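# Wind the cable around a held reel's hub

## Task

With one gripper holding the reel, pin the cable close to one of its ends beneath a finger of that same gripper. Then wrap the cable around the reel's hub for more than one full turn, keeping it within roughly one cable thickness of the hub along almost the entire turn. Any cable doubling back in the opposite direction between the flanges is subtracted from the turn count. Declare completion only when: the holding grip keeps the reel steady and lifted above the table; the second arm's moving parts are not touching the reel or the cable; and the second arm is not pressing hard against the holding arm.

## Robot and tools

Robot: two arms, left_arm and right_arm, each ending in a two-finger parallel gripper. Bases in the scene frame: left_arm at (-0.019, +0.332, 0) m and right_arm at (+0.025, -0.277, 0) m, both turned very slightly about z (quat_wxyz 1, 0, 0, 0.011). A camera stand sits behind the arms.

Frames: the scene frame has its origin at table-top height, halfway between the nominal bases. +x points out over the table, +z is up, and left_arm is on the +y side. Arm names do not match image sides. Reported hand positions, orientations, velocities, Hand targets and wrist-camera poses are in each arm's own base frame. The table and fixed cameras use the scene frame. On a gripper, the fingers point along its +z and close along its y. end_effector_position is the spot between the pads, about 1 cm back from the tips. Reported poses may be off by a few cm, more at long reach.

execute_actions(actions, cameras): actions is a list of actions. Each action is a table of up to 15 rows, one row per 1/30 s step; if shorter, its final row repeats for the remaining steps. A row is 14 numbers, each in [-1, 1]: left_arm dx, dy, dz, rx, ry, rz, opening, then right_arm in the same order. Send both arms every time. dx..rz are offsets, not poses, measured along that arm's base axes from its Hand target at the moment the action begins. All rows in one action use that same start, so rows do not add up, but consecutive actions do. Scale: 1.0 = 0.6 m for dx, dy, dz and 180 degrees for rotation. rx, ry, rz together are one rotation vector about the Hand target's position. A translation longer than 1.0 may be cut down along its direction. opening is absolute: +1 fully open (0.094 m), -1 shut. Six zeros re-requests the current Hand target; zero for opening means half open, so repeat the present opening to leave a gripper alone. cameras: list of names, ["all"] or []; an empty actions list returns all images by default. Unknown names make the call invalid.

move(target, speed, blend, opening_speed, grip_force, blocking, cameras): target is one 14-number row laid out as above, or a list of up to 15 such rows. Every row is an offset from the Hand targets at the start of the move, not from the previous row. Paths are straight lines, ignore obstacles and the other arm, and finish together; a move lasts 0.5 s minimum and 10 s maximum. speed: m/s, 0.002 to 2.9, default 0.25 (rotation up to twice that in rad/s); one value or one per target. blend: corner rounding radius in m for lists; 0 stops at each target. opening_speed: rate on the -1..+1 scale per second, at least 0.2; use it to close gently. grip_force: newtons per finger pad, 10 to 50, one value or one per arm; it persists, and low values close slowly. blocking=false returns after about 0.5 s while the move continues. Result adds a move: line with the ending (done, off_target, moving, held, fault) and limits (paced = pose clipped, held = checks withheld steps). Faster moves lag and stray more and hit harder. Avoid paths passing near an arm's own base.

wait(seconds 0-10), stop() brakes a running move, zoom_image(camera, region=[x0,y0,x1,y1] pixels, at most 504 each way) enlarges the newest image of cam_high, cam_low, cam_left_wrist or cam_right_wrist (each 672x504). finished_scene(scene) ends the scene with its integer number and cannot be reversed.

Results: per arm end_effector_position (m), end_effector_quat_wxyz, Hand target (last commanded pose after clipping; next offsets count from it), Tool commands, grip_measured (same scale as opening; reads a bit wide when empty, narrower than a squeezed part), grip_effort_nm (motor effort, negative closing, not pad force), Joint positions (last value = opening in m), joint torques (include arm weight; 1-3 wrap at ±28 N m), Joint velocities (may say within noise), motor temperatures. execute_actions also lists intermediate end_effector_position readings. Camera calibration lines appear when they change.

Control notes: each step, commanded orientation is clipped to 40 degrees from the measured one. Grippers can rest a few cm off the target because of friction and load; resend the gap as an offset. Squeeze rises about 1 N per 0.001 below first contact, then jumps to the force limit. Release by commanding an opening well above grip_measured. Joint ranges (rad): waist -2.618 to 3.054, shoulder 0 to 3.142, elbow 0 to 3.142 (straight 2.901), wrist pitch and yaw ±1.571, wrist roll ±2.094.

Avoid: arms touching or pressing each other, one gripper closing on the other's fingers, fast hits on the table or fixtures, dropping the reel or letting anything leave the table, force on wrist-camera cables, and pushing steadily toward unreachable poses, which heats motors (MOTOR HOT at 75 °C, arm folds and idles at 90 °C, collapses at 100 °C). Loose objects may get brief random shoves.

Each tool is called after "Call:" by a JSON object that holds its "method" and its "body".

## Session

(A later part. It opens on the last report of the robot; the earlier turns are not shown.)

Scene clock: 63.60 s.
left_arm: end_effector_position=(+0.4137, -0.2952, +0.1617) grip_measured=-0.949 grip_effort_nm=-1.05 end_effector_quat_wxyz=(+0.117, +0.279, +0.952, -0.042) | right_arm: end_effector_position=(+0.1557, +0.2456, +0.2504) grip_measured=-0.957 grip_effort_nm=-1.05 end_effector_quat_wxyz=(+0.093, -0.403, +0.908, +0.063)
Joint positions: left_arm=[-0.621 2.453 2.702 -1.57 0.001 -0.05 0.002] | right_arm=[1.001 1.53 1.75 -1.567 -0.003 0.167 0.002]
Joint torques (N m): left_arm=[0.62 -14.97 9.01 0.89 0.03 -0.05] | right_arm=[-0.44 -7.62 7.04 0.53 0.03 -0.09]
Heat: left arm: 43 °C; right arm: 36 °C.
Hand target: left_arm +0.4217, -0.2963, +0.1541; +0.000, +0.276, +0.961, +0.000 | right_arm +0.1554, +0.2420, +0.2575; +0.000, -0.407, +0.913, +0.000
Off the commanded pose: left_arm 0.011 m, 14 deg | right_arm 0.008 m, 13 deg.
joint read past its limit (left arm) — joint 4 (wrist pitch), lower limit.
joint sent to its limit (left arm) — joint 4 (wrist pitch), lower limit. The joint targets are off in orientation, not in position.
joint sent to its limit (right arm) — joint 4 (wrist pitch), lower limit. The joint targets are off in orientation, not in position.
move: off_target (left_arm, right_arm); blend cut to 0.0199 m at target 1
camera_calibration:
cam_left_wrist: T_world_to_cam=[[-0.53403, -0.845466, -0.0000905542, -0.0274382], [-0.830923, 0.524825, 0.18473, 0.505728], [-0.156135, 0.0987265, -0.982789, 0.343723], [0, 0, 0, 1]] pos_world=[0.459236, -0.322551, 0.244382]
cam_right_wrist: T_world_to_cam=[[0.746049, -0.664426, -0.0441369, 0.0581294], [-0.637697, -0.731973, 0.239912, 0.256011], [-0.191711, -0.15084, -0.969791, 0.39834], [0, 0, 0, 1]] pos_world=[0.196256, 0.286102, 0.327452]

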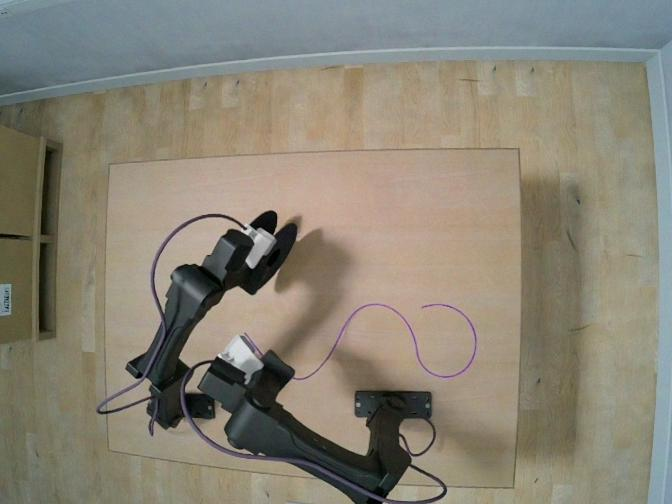

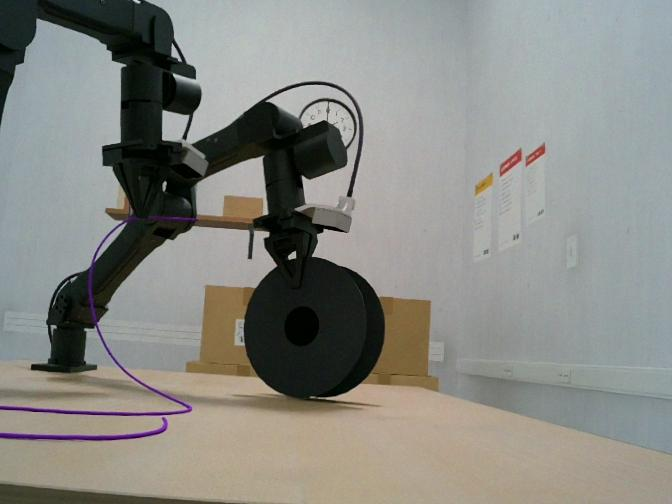

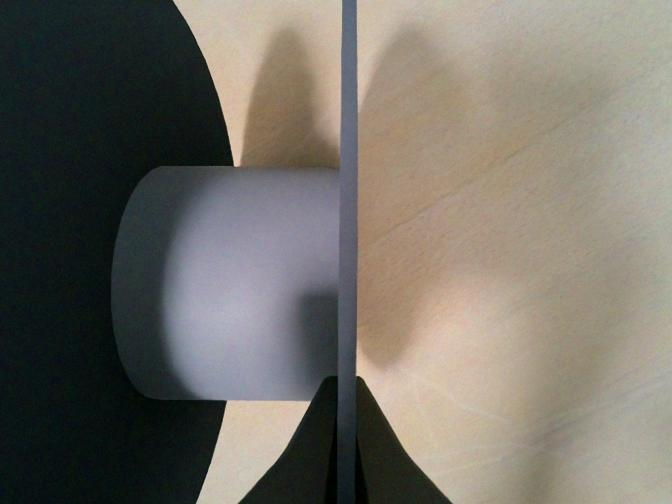

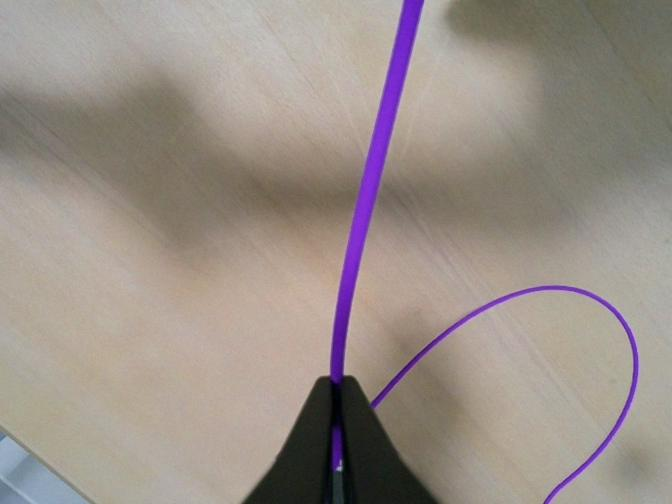

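Call:
{"method": "move", "body": {"target": [[0,0,0,0,0,0,-1,0.4077,-0.27,0,0,0,0.289,-1],[0,0,0,0,0,0,-1,0.4077,-0.27,-0.393,0,0,0.289,-1],[0,0,0,0,0,0,-1,0.4077,-0.27,-0.393,0,0,0.289,-0.4]], "speed": 0.2, "opening_speed": 0.6, "cameras": ["all"]}}

Scene clock: 75.93 s.
left_arm: end_effector_position=(+0.4137, -0.2952, +0.1617) grip_measured=-0.949 grip_effort_nm=-1.05 end_effector_quat_wxyz=(+0.117, +0.279, +0.952, -0.042) | right_arm: end_effector_position=(+0.4010, +0.0787, +0.0282) grip_measured=-0.402 grip_effort_nm=0.10 end_effector_quat_wxyz=(-0.003, +0.763, -0.647, +0.005)
Joint positions: left_arm=[-0.621 2.453 2.702 -1.57 0.001 -0.05 0.002] | right_arm=[0.193 2.138 1.647 -1.069 0.005 -1.542 0.028]
Joint torques (N m): left_arm=[0.61 -14.95 8.92 0.9 0 -0.05] | right_arm=[0.12 -11.74 5.42 0.28 -0.02 -0.08]
Heat: left arm: 43 °C; right arm: 36 °C.
Hand target: left_arm +0.4217, -0.2963, +0.1541; +0.000, +0.276, +0.961, +0.000 | right_arm +0.4001, +0.0800, +0.0218; +0.000, +0.766, -0.643, +0.000
Off the commanded pose: left_arm 0.011 m, 14 deg | right_arm 0.007 m, 1 deg.
joint read past its limit (left arm) — joint 4 (wrist pitch), lower limit.
joint sent to its limit (left arm) — joint 4 (wrist pitch), lower limit. The joint targets are off in orientation, not in position.
move: off_target (left_arm)
camera_calibration:
cam_left_wrist: T_world_to_cam=[[-0.53403, -0.845466, -0.0000905542, -0.0274382], [-0.830923, 0.524825, 0.18473, 0.505728], [-0.156135, 0.0987265, -0.982789, 0.343723], [0, 0, 0, 1]] pos_world=[0.459236, -0.322551, 0.244382]
cam_right_wrist: T_world_to_cam=[[0.985924, 0.167112, 0.00527237, -0.40854], [0.146721, -0.879885, 0.451967, 0.0347475], [0.080168, -0.444832, -0.892019, 0.116581], [0, 0, 0, 1]] pos_world=[0.388345, 0.150705, 0.090442]

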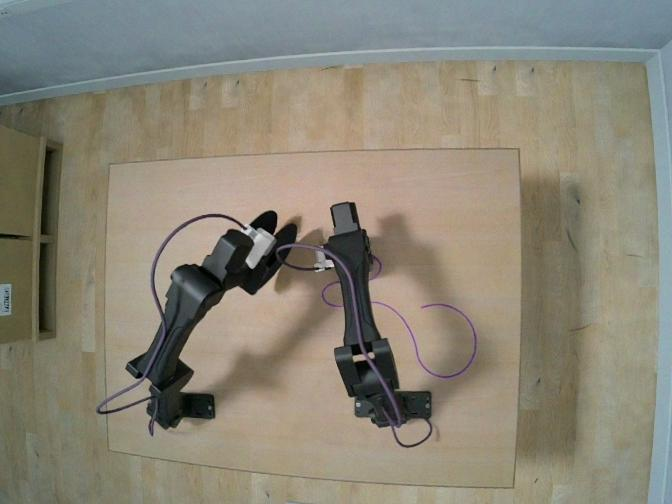

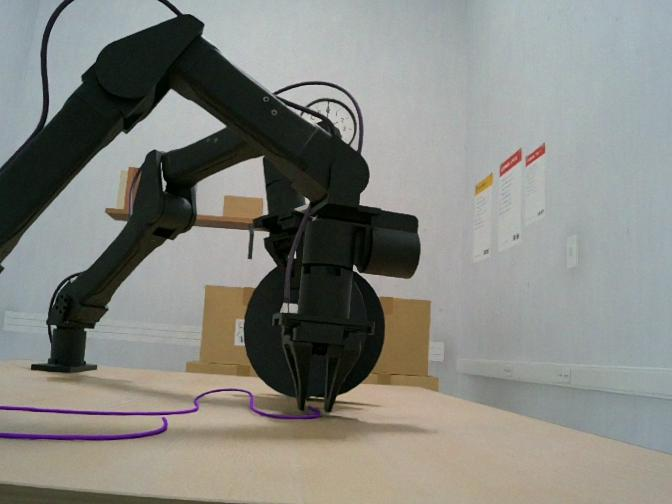

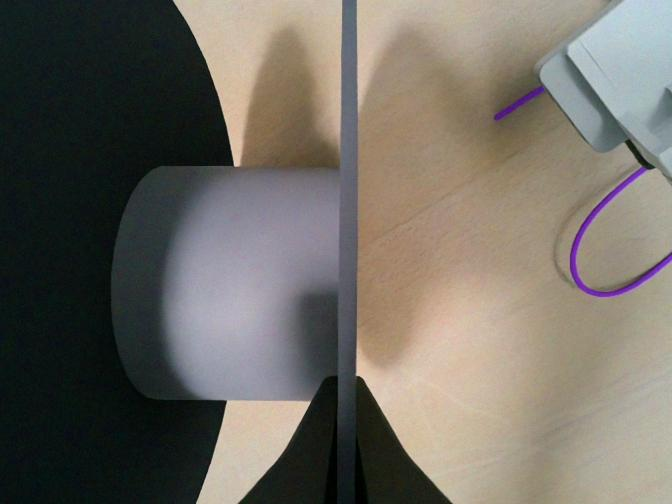

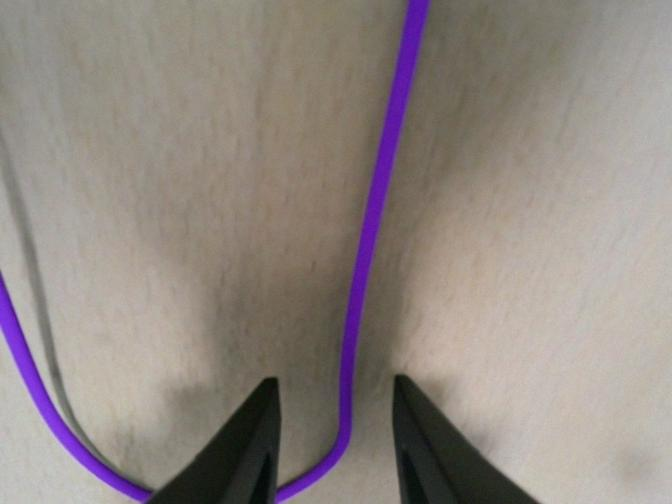

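Call:
{"method": "move", "body": {"target": [0,0,0,0,0,0,-1,-0.1,-0.13,0.35,0,0,0,-0.4], "speed": 0.25, "cameras": ["all"]}}

Scene clock: 77.80 s.
left_arm: end_effector_position=(+0.4137, -0.2952, +0.1617) grip_measured=-0.949 grip_effort_nm=-1.05 end_effector_quat_wxyz=(+0.117, +0.279, +0.952, -0.042) | right_arm: end_effector_position=(+0.3443, +0.0022, +0.2288) grip_measured=-0.402 grip_effort_nm=0.11 end_effector_quat_wxyz=(-0.053, +0.761, -0.643, +0.066)
Joint positions: left_arm=[-0.621 2.453 2.702 -1.57 0.001 -0.05 0.002] | right_arm=[0.006 1.76 1.919 -1.56 0.006 -1.733 0.028]
Joint torques (N m): left_arm=[0.62 -14.95 8.98 0.91 0.03 -0.07] | right_arm=[-0.35 -9.29 6.53 0.32 -0.07 -0.11]
Heat: left arm: 43 °C; right arm: 36 °C.
Hand target: left_arm +0.4217, -0.2963, +0.1541; +0.000, +0.276, +0.961, +0.000 | right_arm +0.3401, +0.0020, +0.2319; +0.000, +0.766, -0.642, +0.000
Off the commanded pose: left_arm 0.011 m, 14 deg | right_arm 0.005 m, 10 deg.
joint read past its limit (left arm) — joint 4 (wrist pitch), lower limit.
joint sent to its limit (left arm) — joint 4 (wrist pitch), lower limit. The joint targets are off in orientation, not in position.
joint sent to its limit (right arm) — joint 4 (wrist pitch), lower limit. The joint targets are off in orientation, not in position.
move: off_target (left_arm, right_arm)
camera_calibration:
cam_left_wrist: T_world_to_cam=[[-0.53403, -0.845466, -0.0000905542, -0.0274382], [-0.830923, 0.524825, 0.18473, 0.505728], [-0.156135, 0.0987265, -0.982789, 0.343723], [0, 0, 0, 1]] pos_world=[0.459236, -0.322551, 0.244382]
cam_right_wrist: T_world_to_cam=[[0.972133, 0.171141, 0.160212, -0.371659], [0.0768499, -0.878296, 0.471901, -0.0954131], [0.221475, -0.446438, -0.866973, 0.211669], [0, 0, 0, 1]] pos_world=[0.321756, 0.0743022, 0.288081]

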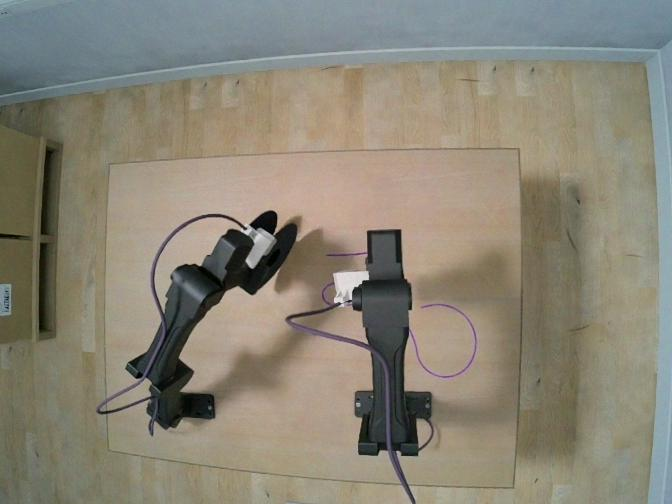

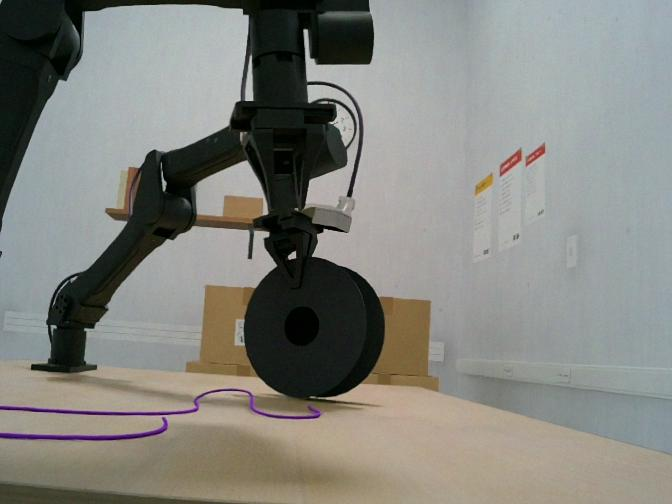

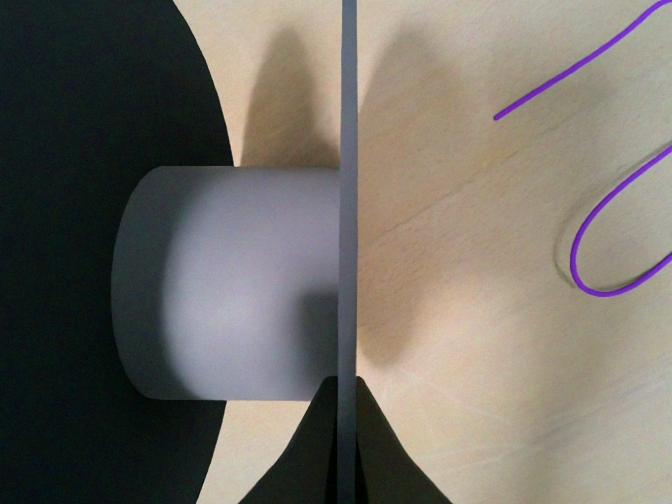

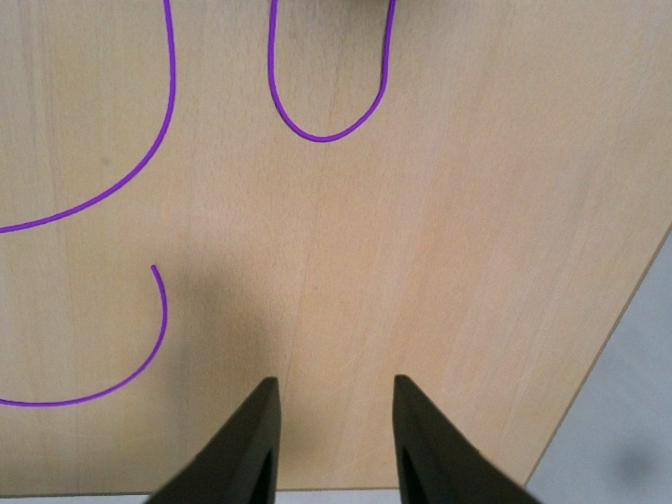

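Call:
{"method": "move", "body": {"target": [0,0,0,0,0,0,-1,0.0815,0.198,-0.303,0,0,0,-0.4], "speed": 0.2, "cameras": ["cam_right_wrist"]}}

Scene clock: 81.70 s.
left_arm: end_effector_position=(+0.4140, -0.2949, +0.1617) grip_measured=-0.949 grip_effort_nm=-1.05 end_effector_quat_wxyz=(+0.117, +0.279, +0.952, -0.042) | right_arm: end_effector_position=(+0.3825, +0.1158, +0.0498) grip_measured=-0.402 grip_effort_nm=0.10 end_effector_quat_wxyz=(+0.010, +0.768, -0.640, +0.000)
Joint positions: left_arm=[-0.62 2.453 2.702 -1.57 0.001 -0.05 0.002] | right_arm=[0.296 2.111 1.693 -1.169 0.011 -1.456 0.028]
Joint torques (N m): left_arm=[0.54 -14.95 8.95 0.89 0.01 -0.07] | right_arm=[0.2 -11.64 7.57 0.22 -0.09 0.09]
Heat: left arm: 43 °C; right arm: 36 °C.
Hand target: left_arm +0.4217, -0.2963, +0.1541; +0.000, +0.276, +0.961, +0.000 | right_arm +0.3889, +0.1208, +0.0499; +0.000, +0.766, -0.642, +0.000
Off the commanded pose: left_arm 0.011 m, 14 deg | right_arm 0.008 m, 1 deg.
joint read past its limit (left arm) — joint 4 (wrist pitch), lower limit.
joint sent to its limit (left arm) — joint 4 (wrist pitch), lower limit. The joint targets are off in orientation, not in position.
move: off_target (left_arm)
camera_calibration:
cam_right_wrist: T_world_to_cam=[[0.982712, 0.183946, -0.0210018, -0.396019], [0.172917, -0.871367, 0.459151, 0.048994], [0.0661586, -0.454845, -0.88811, 0.160168], [0, 0, 0, 1]] pos_world=[0.370105, 0.188389, 0.111434]
Images, in order (width x height): cam_right_wrist 672x504.

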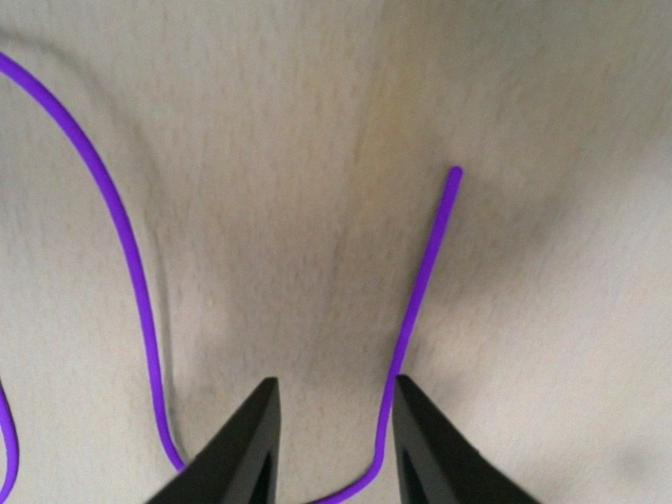

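Call:
{"method": "move", "body": {"target": [[0,0,0,0,0,0,-1,0.024,0.0,0.01,0,0,-0.083,-0.4],[0,0,0,0,0,0,-1,0.024,0.0,-0.065,0,0,-0.083,-0.4],[0,0,0,0,0,0,-1,0.024,0.0,-0.065,0,0,-0.083,-1]], "speed": 0.08, "opening_speed": 0.8, "cameras": ["cam_right_wrist"]}}

Scene clock: 86.63 s.
left_arm: end_effector_position=(+0.4150, -0.2934, +0.1617) grip_measured=-0.949 grip_effort_nm=-1.05 end_effector_quat_wxyz=(+0.117, +0.276, +0.953, -0.042) | right_arm: end_effector_position=(+0.4058, +0.1228, +0.0248) grip_measured=-0.953 grip_effort_nm=-1.01 end_effector_quat_wxyz=(-0.009, +0.683, -0.730, +0.010)
Joint positions: left_arm=[-0.617 2.453 2.702 -1.57 0.001 -0.054 0.002] | right_arm=[0.296 2.186 1.71 -1.069 0.011 -1.209 0.002]
Joint torques (N m): left_arm=[0.28 -14.94 8.94 0.89 0.03 -0.02] | right_arm=[-0.62 -11.1 4.88 0.38 -0.1 0.18]
Heat: left arm: 43 °C; right arm: 36 °C.
Hand target: left_arm +0.4217, -0.2963, +0.1541; +0.000, +0.276, +0.961, +0.000 | right_arm +0.4034, +0.1208, +0.0110; +0.000, +0.676, -0.737, +0.000
Off the commanded pose: left_arm 0.011 m, 14 deg | right_arm 0.014 m, 2 deg.
joint read past its limit (left arm) — joint 4 (wrist pitch), lower limit.
joint sent to its limit (left arm) — joint 4 (wrist pitch), lower limit. The joint targets are off in orientation, not in position.
move: off_target (left_arm, right_arm); target 3's new opening was sent with right_arm's hand 0.014 m and 2 deg from that target
camera_calibration:
cam_right_wrist: T_world_to_cam=[[0.997806, -0.0621326, 0.022845, -0.397799], [-0.0657731, -0.891376, 0.448467, 0.16213], [-0.00750093, -0.448986, -0.893507, 0.168963], [0, 0, 0, 1]] pos_world=[0.408857, 0.195665, 0.0873474]
Images, in order (width x height): cam_right_wrist 672x504.

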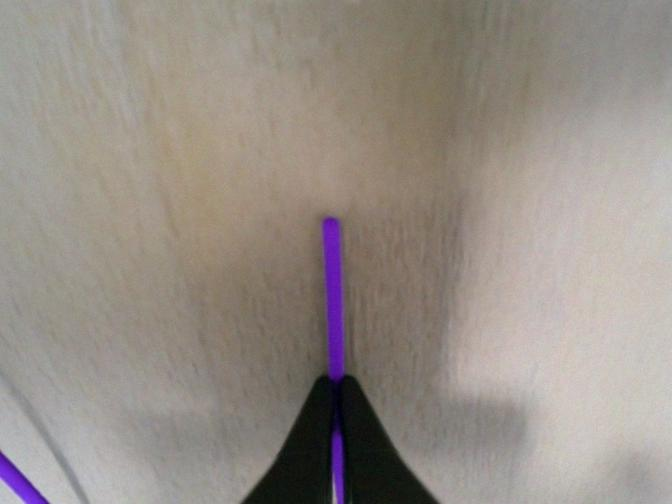

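Call:
{"method": "move", "body": {"target": [[0,0,0,0,0,0,-1,0.0777,-0.101,0.04,0,0,-0.25,-1],[0,0,0,0,0,0,-1,0.0777,-0.251,0.04,0,0,-0.47,-1],[0,0,0,0,0,0,-1,-0.0057,-0.368,0.04,0,0,-0.72,-1],[0,0,0,0,0,0,-1,-0.1057,-0.451,0.04,0,0,-0.97,-1]], "speed": 0.2, "blend": 0.02, "cameras": ["all"]}}

Scene clock: 95.57 s.
left_arm: end_effector_position=(+0.4150, -0.2934, +0.1617) grip_measured=-0.949 grip_effort_nm=-1.05 end_effector_quat_wxyz=(+0.117, +0.275, +0.953, -0.042) | right_arm: end_effector_position=(+0.3388, -0.1466, +0.0254) grip_measured=-0.955 grip_effort_nm=-1.05 end_effector_quat_wxyz=(-0.017, +0.698, +0.716, -0.005)
Joint positions: left_arm=[-0.617 2.453 2.702 -1.57 0.001 -0.055 0.002] | right_arm=[-0.412 2.038 1.481 -1.05 -0.002 1.133 0.002]
Joint torques (N m): left_arm=[0.25 -14.99 8.96 0.91 0.01 -0.02] | right_arm=[-0.49 -15.08 4.59 0.2 0.04 0.12]
Heat: left arm: 43 °C; right arm: 35 °C.
Hand target: left_arm +0.4217, -0.2963, +0.1541; +0.000, +0.276, +0.961, +0.000 | right_arm +0.3400, -0.1498, +0.0351; +0.000, +0.704, +0.710, +0.000
Off the commanded pose: left_arm 0.011 m, 14 deg | right_arm 0.010 m, 2 deg.
joint read past its limit (left arm) — joint 4 (wrist pitch), lower limit.
joint sent to its limit (left arm) — joint 4 (wrist pitch), lower limit. The joint targets are off in orientation, not in position.
move: off_target (left_arm)
camera_calibration:
cam_left_wrist: T_world_to_cam=[[-0.526412, -0.850229, 0.00115534, -0.0301143], [-0.835463, 0.51752, 0.184865, 0.505541], [-0.157776, 0.09635, -0.982763, 0.343729], [0, 0, 0, 1]] pos_world=[0.46074, -0.32035, 0.244382]
cam_right_wrist: T_world_to_cam=[[-0.999214, -0.0293612, 0.026625, 0.333619], [-0.0136786, 0.885926, 0.463625, 0.159786], [-0.0372003, 0.462896, -0.885632, 0.191621], [0, 0, 0, 1]] pos_world=[0.342671, -0.220463, 0.086742]

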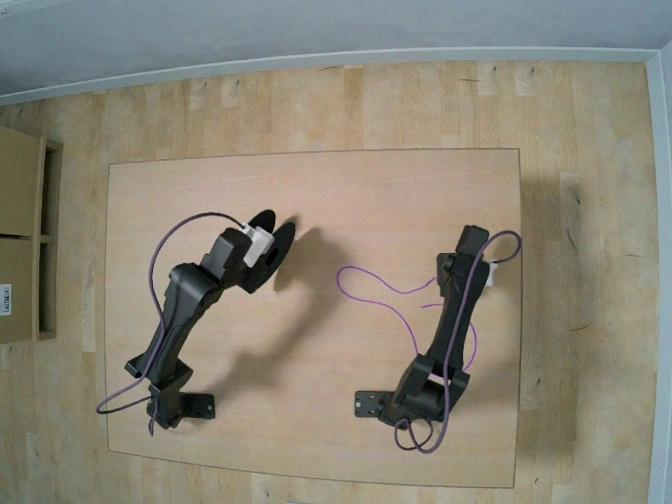

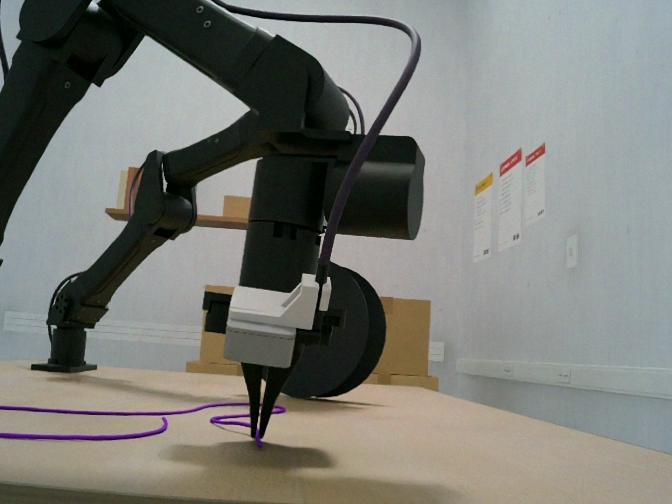

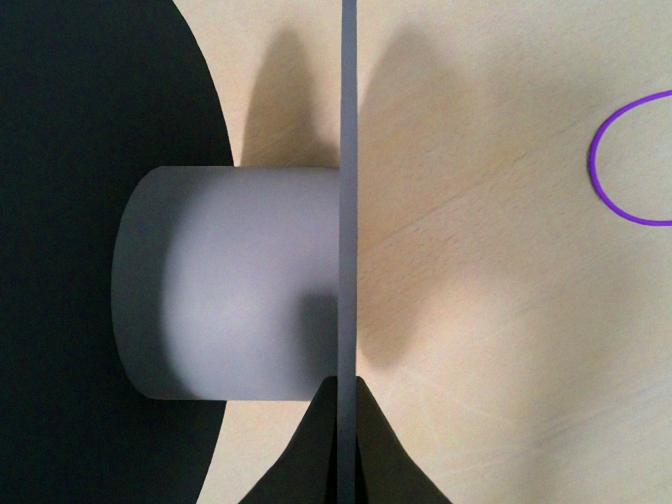

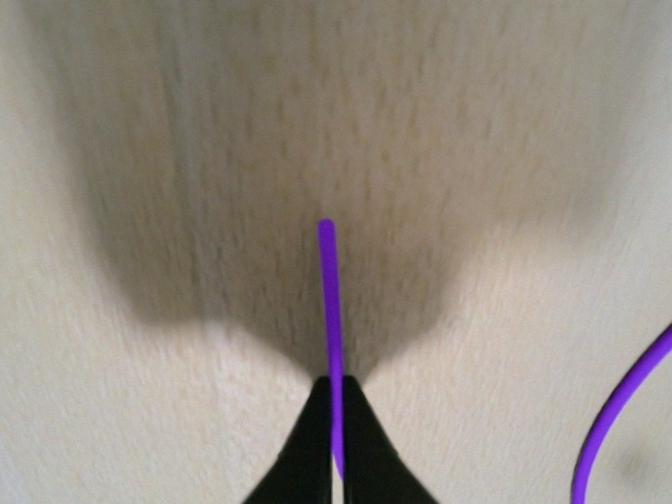

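Call:
{"method": "move", "body": {"target": [[0,0,0,0,0,0,-1,0,0,-0.01,0,0,0,-0.5],[0,0,0,0,0,0,-1,0,0.05,0.35,0,0,0,-0.5],[0,0,0,0,0,0,-1,-0.05,0.22,0.35,0,0,0.1,-0.5]], "speed": 0.25, "cameras": ["cam_right_wrist","cam_high"]}}

Scene clock: 99.10 s.
left_arm: end_effector_position=(+0.4150, -0.2934, +0.1617) grip_measured=-0.949 grip_effort_nm=-1.05 end_effector_quat_wxyz=(+0.117, +0.275, +0.953, -0.042) | right_arm: end_effector_position=(+0.3187, -0.0191, +0.2409) grip_measured=-0.502 grip_effort_nm=0.10 end_effector_quat_wxyz=(+0.081, +0.585, +0.805, +0.053)
Joint positions: left_arm=[-0.617 2.453 2.702 -1.57 0.001 -0.055 0.002] | right_arm=[-0.065 1.653 1.843 -1.567 -0.003 1.193 0.023]
Joint torques (N m): left_arm=[0.25 -14.94 8.96 0.89 0.02 -0.02] | right_arm=[0.28 -10.4 4.78 0.46 0.04 -0.05]
Heat: left arm: 43 °C; right arm: 35 °C.
Hand target: left_arm +0.4217, -0.2963, +0.1541; +0.000, +0.276, +0.961, +0.000 | right_arm +0.3100, -0.0178, +0.2451; +0.000, +0.584, +0.812, +0.000
Off the commanded pose: left_arm 0.011 m, 14 deg | right_arm 0.010 m, 11 deg.
joint read past its limit (left arm) — joint 4 (wrist pitch), lower limit.
joint sent to its limit (left arm) — joint 4 (wrist pitch), lower limit. The joint targets are off in orientation, not in position.
joint sent to its limit (right arm) — joint 4 (wrist pitch), lower limit. The joint targets are off in orientation, not in position.
move: off_target (left_arm, right_arm)
camera_calibration:
cam_right_wrist: T_world_to_cam=[[-0.931584, -0.3128, -0.185226, 0.335569], [-0.361342, 0.852558, 0.377594, 0.0775633], [0.0398043, 0.41869, -0.907256, 0.302549], [0, 0, 0, 1]] pos_world=[0.328595, -0.0878355, 0.307358]
Images, in order (width x height): cam_high 672x504, cam_right_wrist 672x504.

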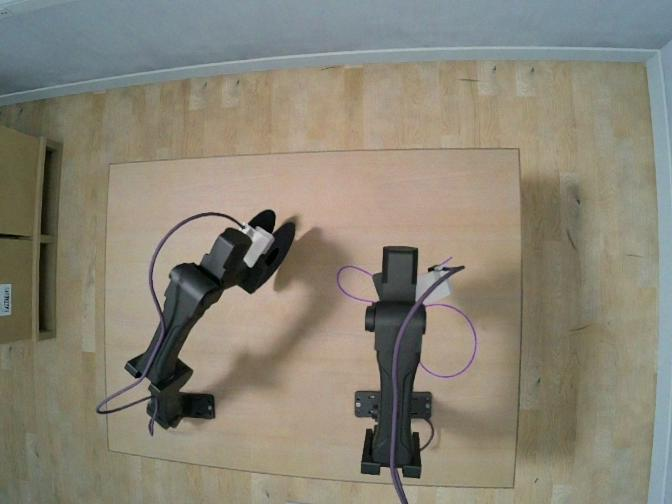

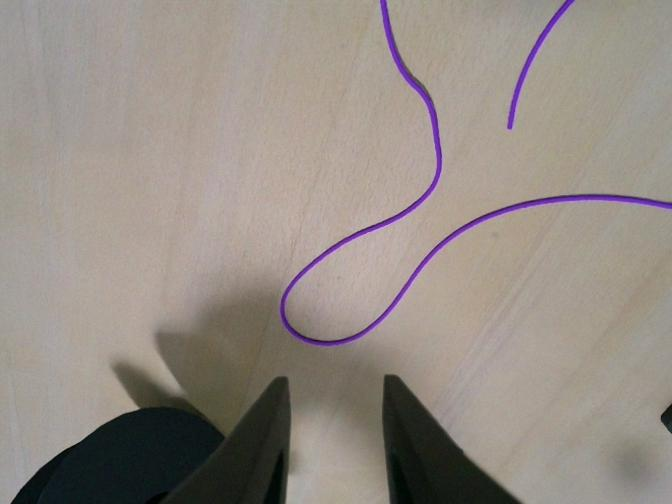

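Call:
{"method": "move", "body": {"target": [[0,0,0,0,0,0,-1,0,-0.04,-0.1,0,0,0.5,-0.4],[0,0,0,0,0,0,-1,-0.0067,-0.0803,-0.308,0,0,0.953,-0.4]], "speed": 0.4, "blend": 0.03, "cameras": ["cam_right_wrist"]}}

Scene clock: 105.67 s.
left_arm: end_effector_position=(+0.4150, -0.2934, +0.1617) grip_measured=-0.949 grip_effort_nm=-1.05 end_effector_quat_wxyz=(+0.117, +0.275, +0.953, -0.042) | right_arm: end_effector_position=(+0.3091, -0.0660, +0.0675) grip_measured=-0.402 grip_effort_nm=0.10 end_effector_quat_wxyz=(+0.000, +0.766, -0.643, +0.013)
Joint positions: left_arm=[-0.617 2.453 2.702 -1.57 0.001 -0.055 0.002] | right_arm=[-0.207 1.745 1.263 -1.066 0.012 -1.951 0.028]
Joint torques (N m): left_arm=[0.21 -14.99 8.9 0.9 0.02 -0.01] | right_arm=[-0.79 -7.84 4.86 0.26 -0.11 -0.11]
Motor temperatures (°C): left_arm=[23 29 43 31 22 22 28] | right_arm=[25 26 35 27 22 23 22]
Heat: left arm: 43 °C; right arm: 35 °C.
Hand target: left_arm +0.4217, -0.2963, +0.1541; +0.000, +0.276, +0.961, +0.000 | right_arm +0.3060, -0.0660, +0.0602; +0.000, +0.766, -0.642, +0.000
Off the commanded pose: left_arm 0.011 m, 14 deg | right_arm 0.008 m, 1 deg.
joint read past its limit (left arm) — joint 4 (wrist pitch), lower limit.
joint sent to its limit (left arm) — joint 4 (wrist pitch), lower limit. The joint targets are off in orientation, not in position.
move: off_target (left_arm)
camera_calibration:
cam_right_wrist: T_world_to_cam=[[0.98438, 0.17571, 0.0110751, -0.293456], [0.150502, -0.872464, 0.464925, -0.0983978], [0.0913545, -0.455996, -0.885281, 0.0900735], [0, 0, 0, 1]] pos_world=[0.295452, 0.00678766, 0.128738]
Images, in order (width x height): cam_right_wrist 672x504.

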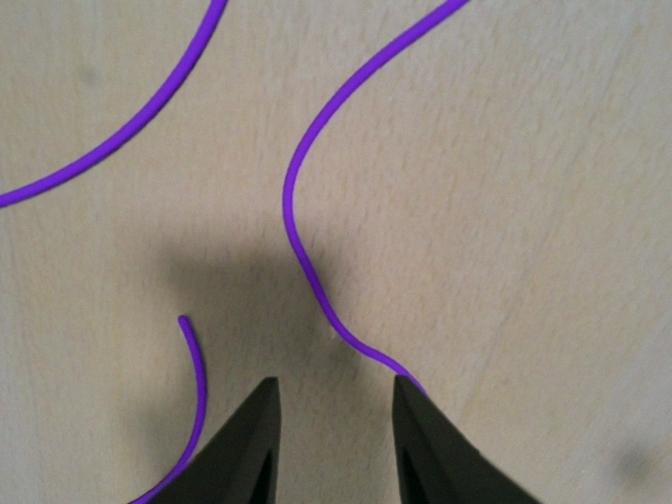

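Call:
{"method": "move", "body": {"target": [[0,0,0,0,0,0,-1,-0.014,0.004,-0.04,0,0,0.03,-0.4],[0,0,0,0,0,0,-1,-0.014,0.004,-0.085,0,0,0.03,-0.4],[0,0,0,0,0,0,-1,-0.014,0.004,-0.085,0,0,0.03,-1]], "speed": 0.08, "opening_speed": 0.8, "cameras": ["cam_right_wrist"]}}

Scene clock: 108.97 s.
left_arm: end_effector_position=(+0.4150, -0.2934, +0.1617) grip_measured=-0.949 grip_effort_nm=-1.05 end_effector_quat_wxyz=(+0.117, +0.275, +0.953, -0.042) | right_arm: end_effector_position=(+0.3040, -0.0640, +0.0197) grip_measured=-0.953 grip_effort_nm=-1.01 end_effector_quat_wxyz=(-0.004, +0.795, -0.607, +0.016)
Joint positions: left_arm=[-0.617 2.453 2.702 -1.57 0.001 -0.055 0.002] | right_arm=[-0.207 1.777 1.099 -0.86 0.007 -2.045 0.002]
Joint torques (N m): left_arm=[0.29 -14.95 8.9 0.9 0.03 -0.02] | right_arm=[-0.62 -7.08 4.22 0.33 -0.06 -0.09]
Heat: left arm: 43 °C; right arm: 35 °C.
Hand target: left_arm +0.4217, -0.2963, +0.1541; +0.000, +0.276, +0.961, +0.000 | right_arm +0.2975, -0.0636, +0.0092; +0.000, +0.796, -0.606, +0.000
Off the commanded pose: left_arm 0.011 m, 14 deg | right_arm 0.012 m, 2 deg.
joint read past its limit (left arm) — joint 4 (wrist pitch), lower limit.
joint sent to its limit (left arm) — joint 4 (wrist pitch), lower limit. The joint targets are off in orientation, not in position.
move: off_target (left_arm, right_arm)
camera_calibration:
cam_right_wrist: T_world_to_cam=[[0.9634, 0.267226, 0.0212461, -0.276091], [0.226811, -0.854807, 0.466756, -0.0957644], [0.142891, -0.444854, -0.884131, 0.0341295], [0, 0, 0, 1]] pos_world=[0.28283, 0.00710112, 0.0807395]
Images, in order (width x height): cam_right_wrist 672x504.

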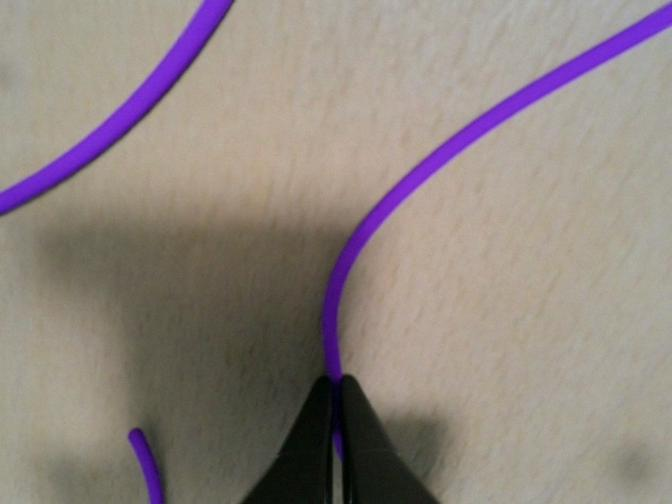

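Call:
{"method": "move", "body": {"target": [[0,0,-0.004,0,0,0,-1,0.03,0.05,0.3,0,0,0,-1],[0,0,-0.004,0,0,0,0.0,0.03,0.05,0.3,0,0,0,-1]], "speed": 0.15, "opening_speed": 0.4, "cameras": ["all"]}}

Scene clock: 114.27 s.
left_arm: end_effector_position=(+0.4157, -0.2941, +0.1620) grip_measured=-0.002 grip_effort_nm=0.09 end_effector_quat_wxyz=(+0.119, +0.275, +0.953, -0.043) | right_arm: end_effector_position=(+0.3173, -0.0373, +0.1907) grip_measured=-0.955 grip_effort_nm=-1.05 end_effector_quat_wxyz=(-0.004, +0.795, -0.606, +0.014)
Joint positions: left_arm=[-0.617 2.453 2.702 -1.566 0.002 -0.055 0.047] | right_arm=[-0.116 1.756 1.768 -1.555 0.007 -1.955 0.002]
Joint torques (N m): left_arm=[0.24 -14.65 8.77 0.86 0.02 -0.03] | right_arm=[0.64 -7.8 7.09 -0.04 -0.07 0.09]
Heat: left arm: 43 °C; right arm: 35 °C.
Hand target: left_arm +0.4217, -0.2964, +0.1517; +0.000, +0.276, +0.961, +0.000 | right_arm +0.3155, -0.0335, +0.1892; +0.000, +0.796, -0.606, +0.000
Off the commanded pose: left_arm 0.012 m, 14 deg | right_arm 0.004 m, 2 deg.
joint read past its limit (left arm) — joint 4 (wrist pitch), lower limit.
joint sent to its limit (left arm) — joint 4 (wrist pitch), lower limit. The joint targets are off in orientation, not in position.
move: off_target (left_arm); target 2's new opening was sent with left_arm's hand 0.012 m and 14 deg from that target
camera_calibration:
cam_left_wrist: T_world_to_cam=[[-0.526526, -0.850157, 0.00215184, -0.0304109], [-0.835894, 0.518151, 0.181112, 0.507304], [-0.155089, 0.0935616, -0.98346, 0.342359], [0, 0, 0, 1]] pos_world=[0.461136, -0.320745, 0.244883]
cam_right_wrist: T_world_to_cam=[[0.963256, 0.267995, 0.0178053, -0.298998], [0.229676, -0.856265, 0.462666, -0.156002], [0.139238, -0.441576, -0.886354, 0.196919], [0, 0, 0, 1]] pos_world=[0.296423, 0.0335061, 0.25204]

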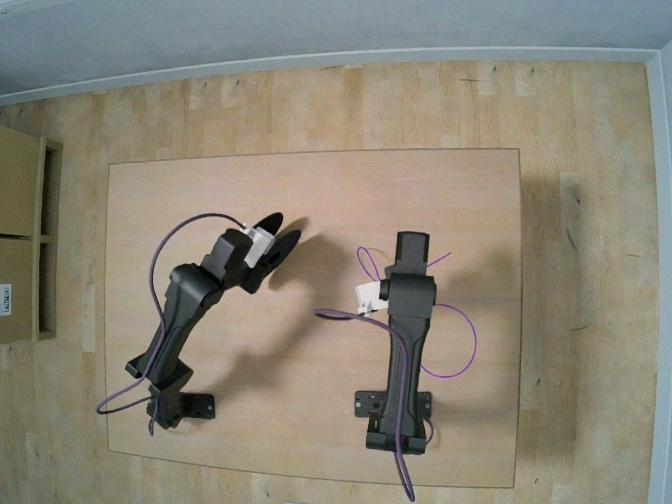

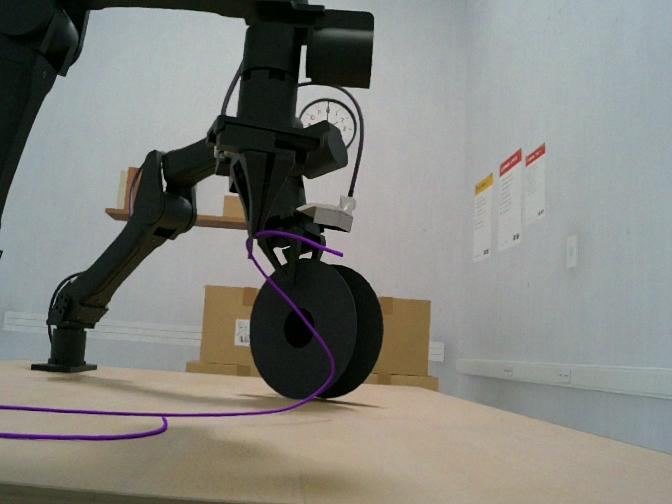

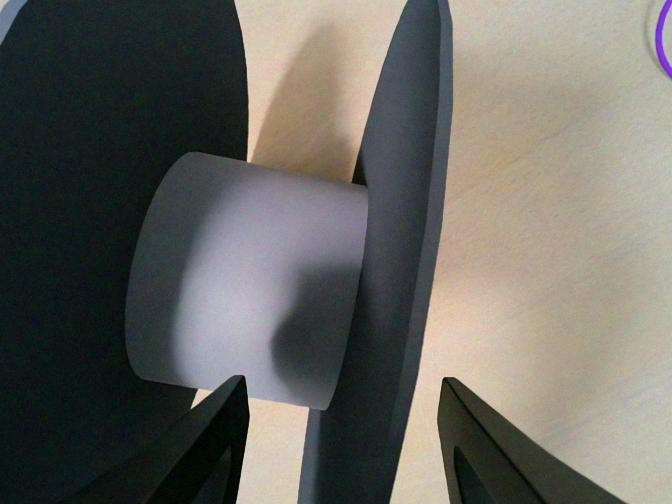

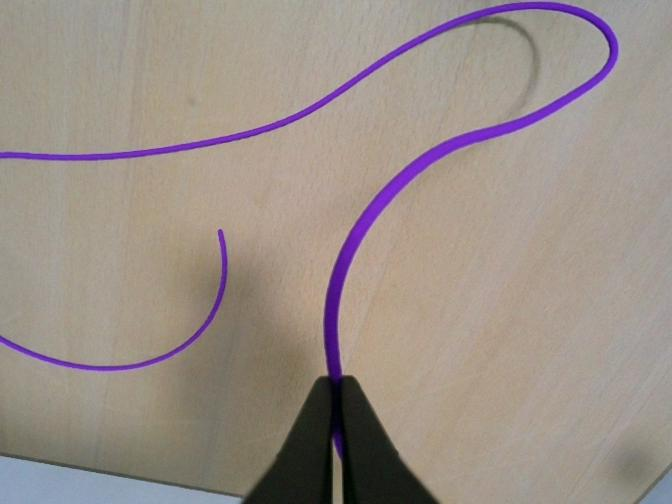

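Call:
{"method": "move", "body": {"target": [[0,0,0.12,0,0,0,0.0,0.0,0,0.0,0,0,0,-1],[-0.103,0.077,0.2,-0.1325,-0.212,0,0.0,0,0,0,0,0,0,-1]], "speed": 0.15, "cameras": ["all"]}}

Scene clock: 118.37 s.
left_arm: end_effector_position=(+0.3648, -0.2525, +0.2711) grip_measured=-0.002 grip_effort_nm=0.10 end_effector_quat_wxyz=(+0.363, +0.252, +0.890, -0.111) | right_arm: end_effector_position=(+0.3173, -0.0373, +0.1907) grip_measured=-0.955 grip_effort_nm=-1.05 end_effector_quat_wxyz=(-0.004, +0.795, -0.606, +0.014)
Joint positions: left_arm=[-0.622 1.588 1.617 -0.821 -0.034 -0.055 0.047] | right_arm=[-0.116 1.756 1.768 -1.555 0.007 -1.955 0.002]
Joint torques (N m): left_arm=[-0.72 -12.19 6.3 1.71 -0.16 0.04] | right_arm=[0.66 -7.75 7.1 -0.02 -0.05 0.08]
Heat: left arm: 43 °C; right arm: 35 °C.
Hand target: left_arm +0.3599, -0.2501, +0.2715; +0.368, +0.255, +0.888, -0.106 | right_arm +0.3155, -0.0335, +0.1892; +0.000, +0.796, -0.606, +0.000
Off the commanded pose: left_arm 0.006 m, 1 deg | right_arm 0.004 m, 2 deg.
move: done
camera_calibration:
cam_left_wrist: T_world_to_cam=[[-0.516864, -0.856035, 0.00741808, -0.0284816], [-0.807081, 0.48438, -0.337633, 0.545185], [0.285433, -0.180497, -0.941249, 0.196481], [0, 0, 0, 1]] pos_world=[0.369205, -0.252994, 0.369221]
cam_right_wrist: T_world_to_cam=[[0.963256, 0.267995, 0.0178053, -0.298998], [0.229676, -0.856265, 0.462666, -0.156002], [0.139238, -0.441576, -0.886354, 0.196919], [0, 0, 0, 1]] pos_world=[0.296423, 0.0335061, 0.25204]

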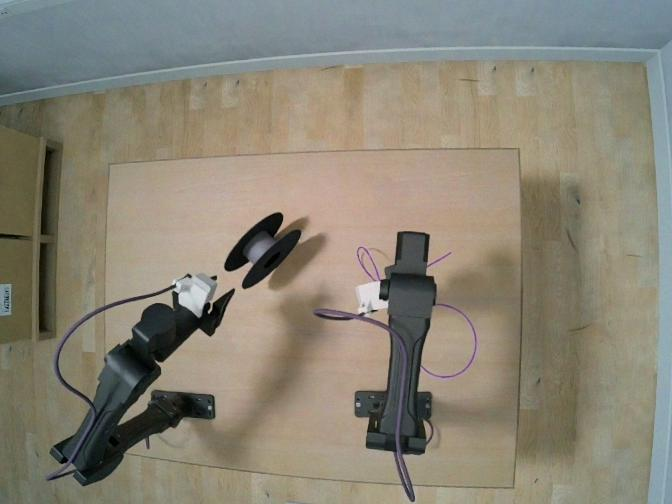

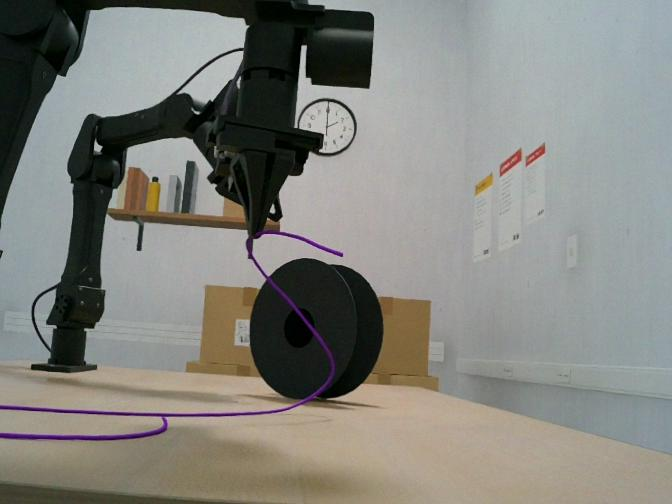

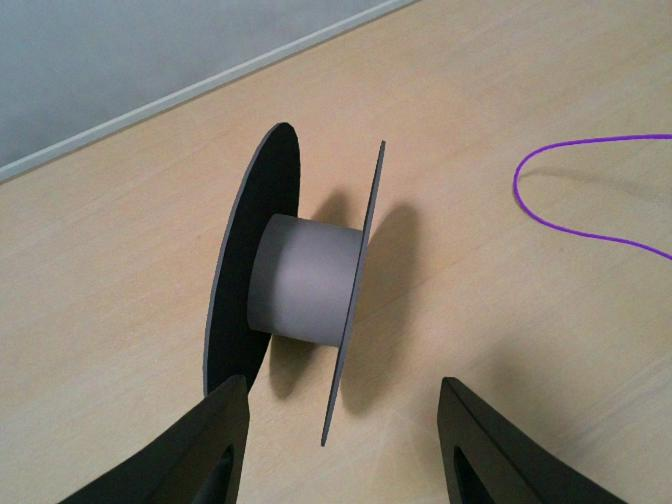

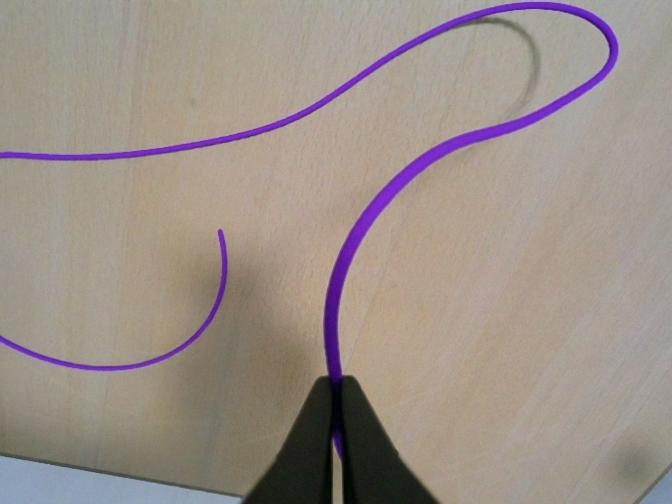

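Call:
{"method": "move", "body": {"target": [[0.0368,0.1113,0,0,0,-0.061,0.404,0.0,0,0.0,0,0,0,-1],[0.0368,0.1113,-0.1325,0,0,-0.061,0.404,0,0,0,0,0,0,-1]], "speed": 0.15, "cameras": ["all"]}}

Scene clock: 122.47 s.
left_arm: end_effector_position=(+0.3881, -0.1841, +0.1873) grip_measured=+0.402 grip_effort_nm=0.09 end_effector_quat_wxyz=(+0.348, +0.335, +0.865, -0.135) | right_arm: end_effector_position=(+0.3173, -0.0373, +0.1907) grip_measured=-0.955 grip_effort_nm=-1.04 end_effector_quat_wxyz=(-0.004, +0.795, -0.606, +0.014)
Joint positions: left_arm=[-0.329 1.547 1.258 -0.559 0.279 0.303 0.066] | right_arm=[-0.116 1.756 1.768 -1.555 0.007 -1.955 0.002]
Joint torques (N m): left_arm=[0.34 -12.78 6.61 1.63 0.36 0.07] | right_arm=[0.64 -7.79 7.06 -0.03 -0.04 0.08]
Heat: left arm: 43 °C; right arm: 36 °C.
Hand target: left_arm +0.3821, -0.1833, +0.1921; +0.356, +0.339, +0.859, -0.140 | right_arm +0.3155, -0.0335, +0.1892; +0.000, +0.796, -0.606, +0.000
Off the commanded pose: left_arm 0.008 m, 1 deg | right_arm 0.004 m, 2 deg.
move: done
camera_calibration:
cam_left_wrist: T_world_to_cam=[[-0.661615, -0.74981, -0.00703645, 0.121158], [-0.707612, 0.62743, -0.324989, 0.48789], [0.248095, -0.210038, -0.945692, 0.133251], [0, 0, 0, 1]] pos_world=[0.392338, -0.187283, 0.285426]
cam_right_wrist: T_world_to_cam=[[0.963256, 0.267995, 0.0178053, -0.298998], [0.229676, -0.856265, 0.462666, -0.156002], [0.139238, -0.441576, -0.886354, 0.196919], [0, 0, 0, 1]] pos_world=[0.296423, 0.0335061, 0.25204]

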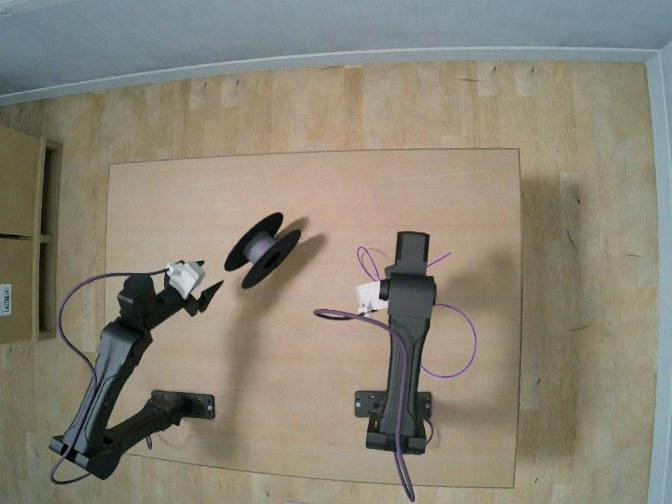

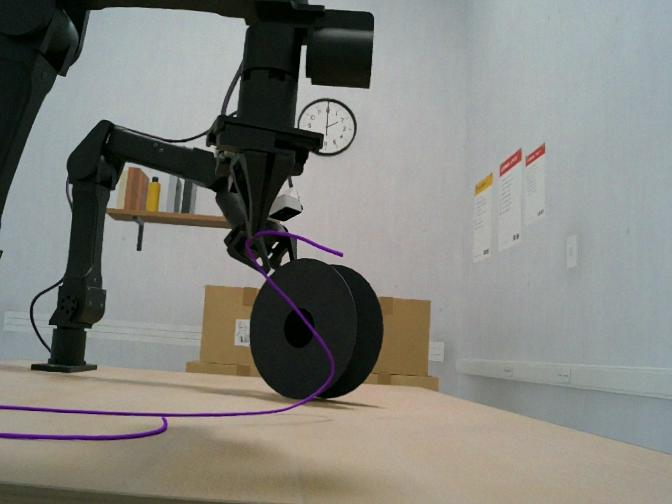

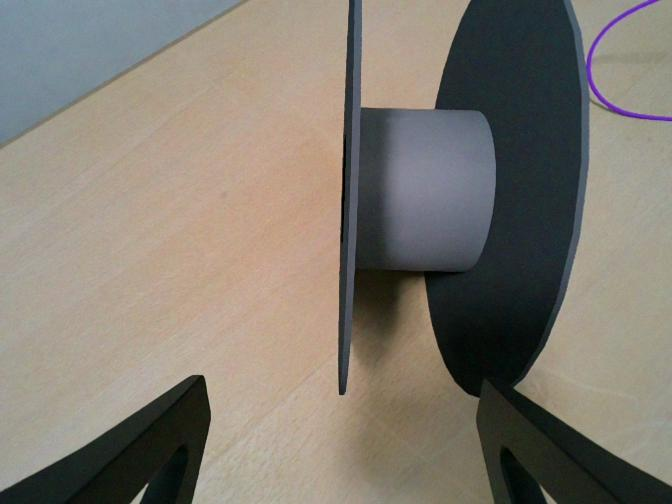

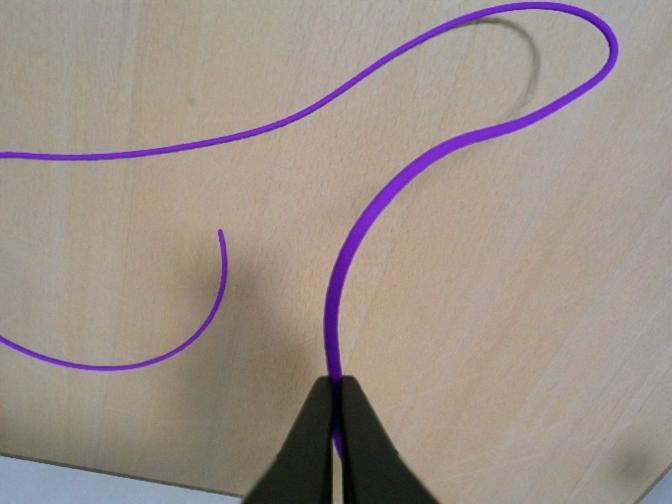

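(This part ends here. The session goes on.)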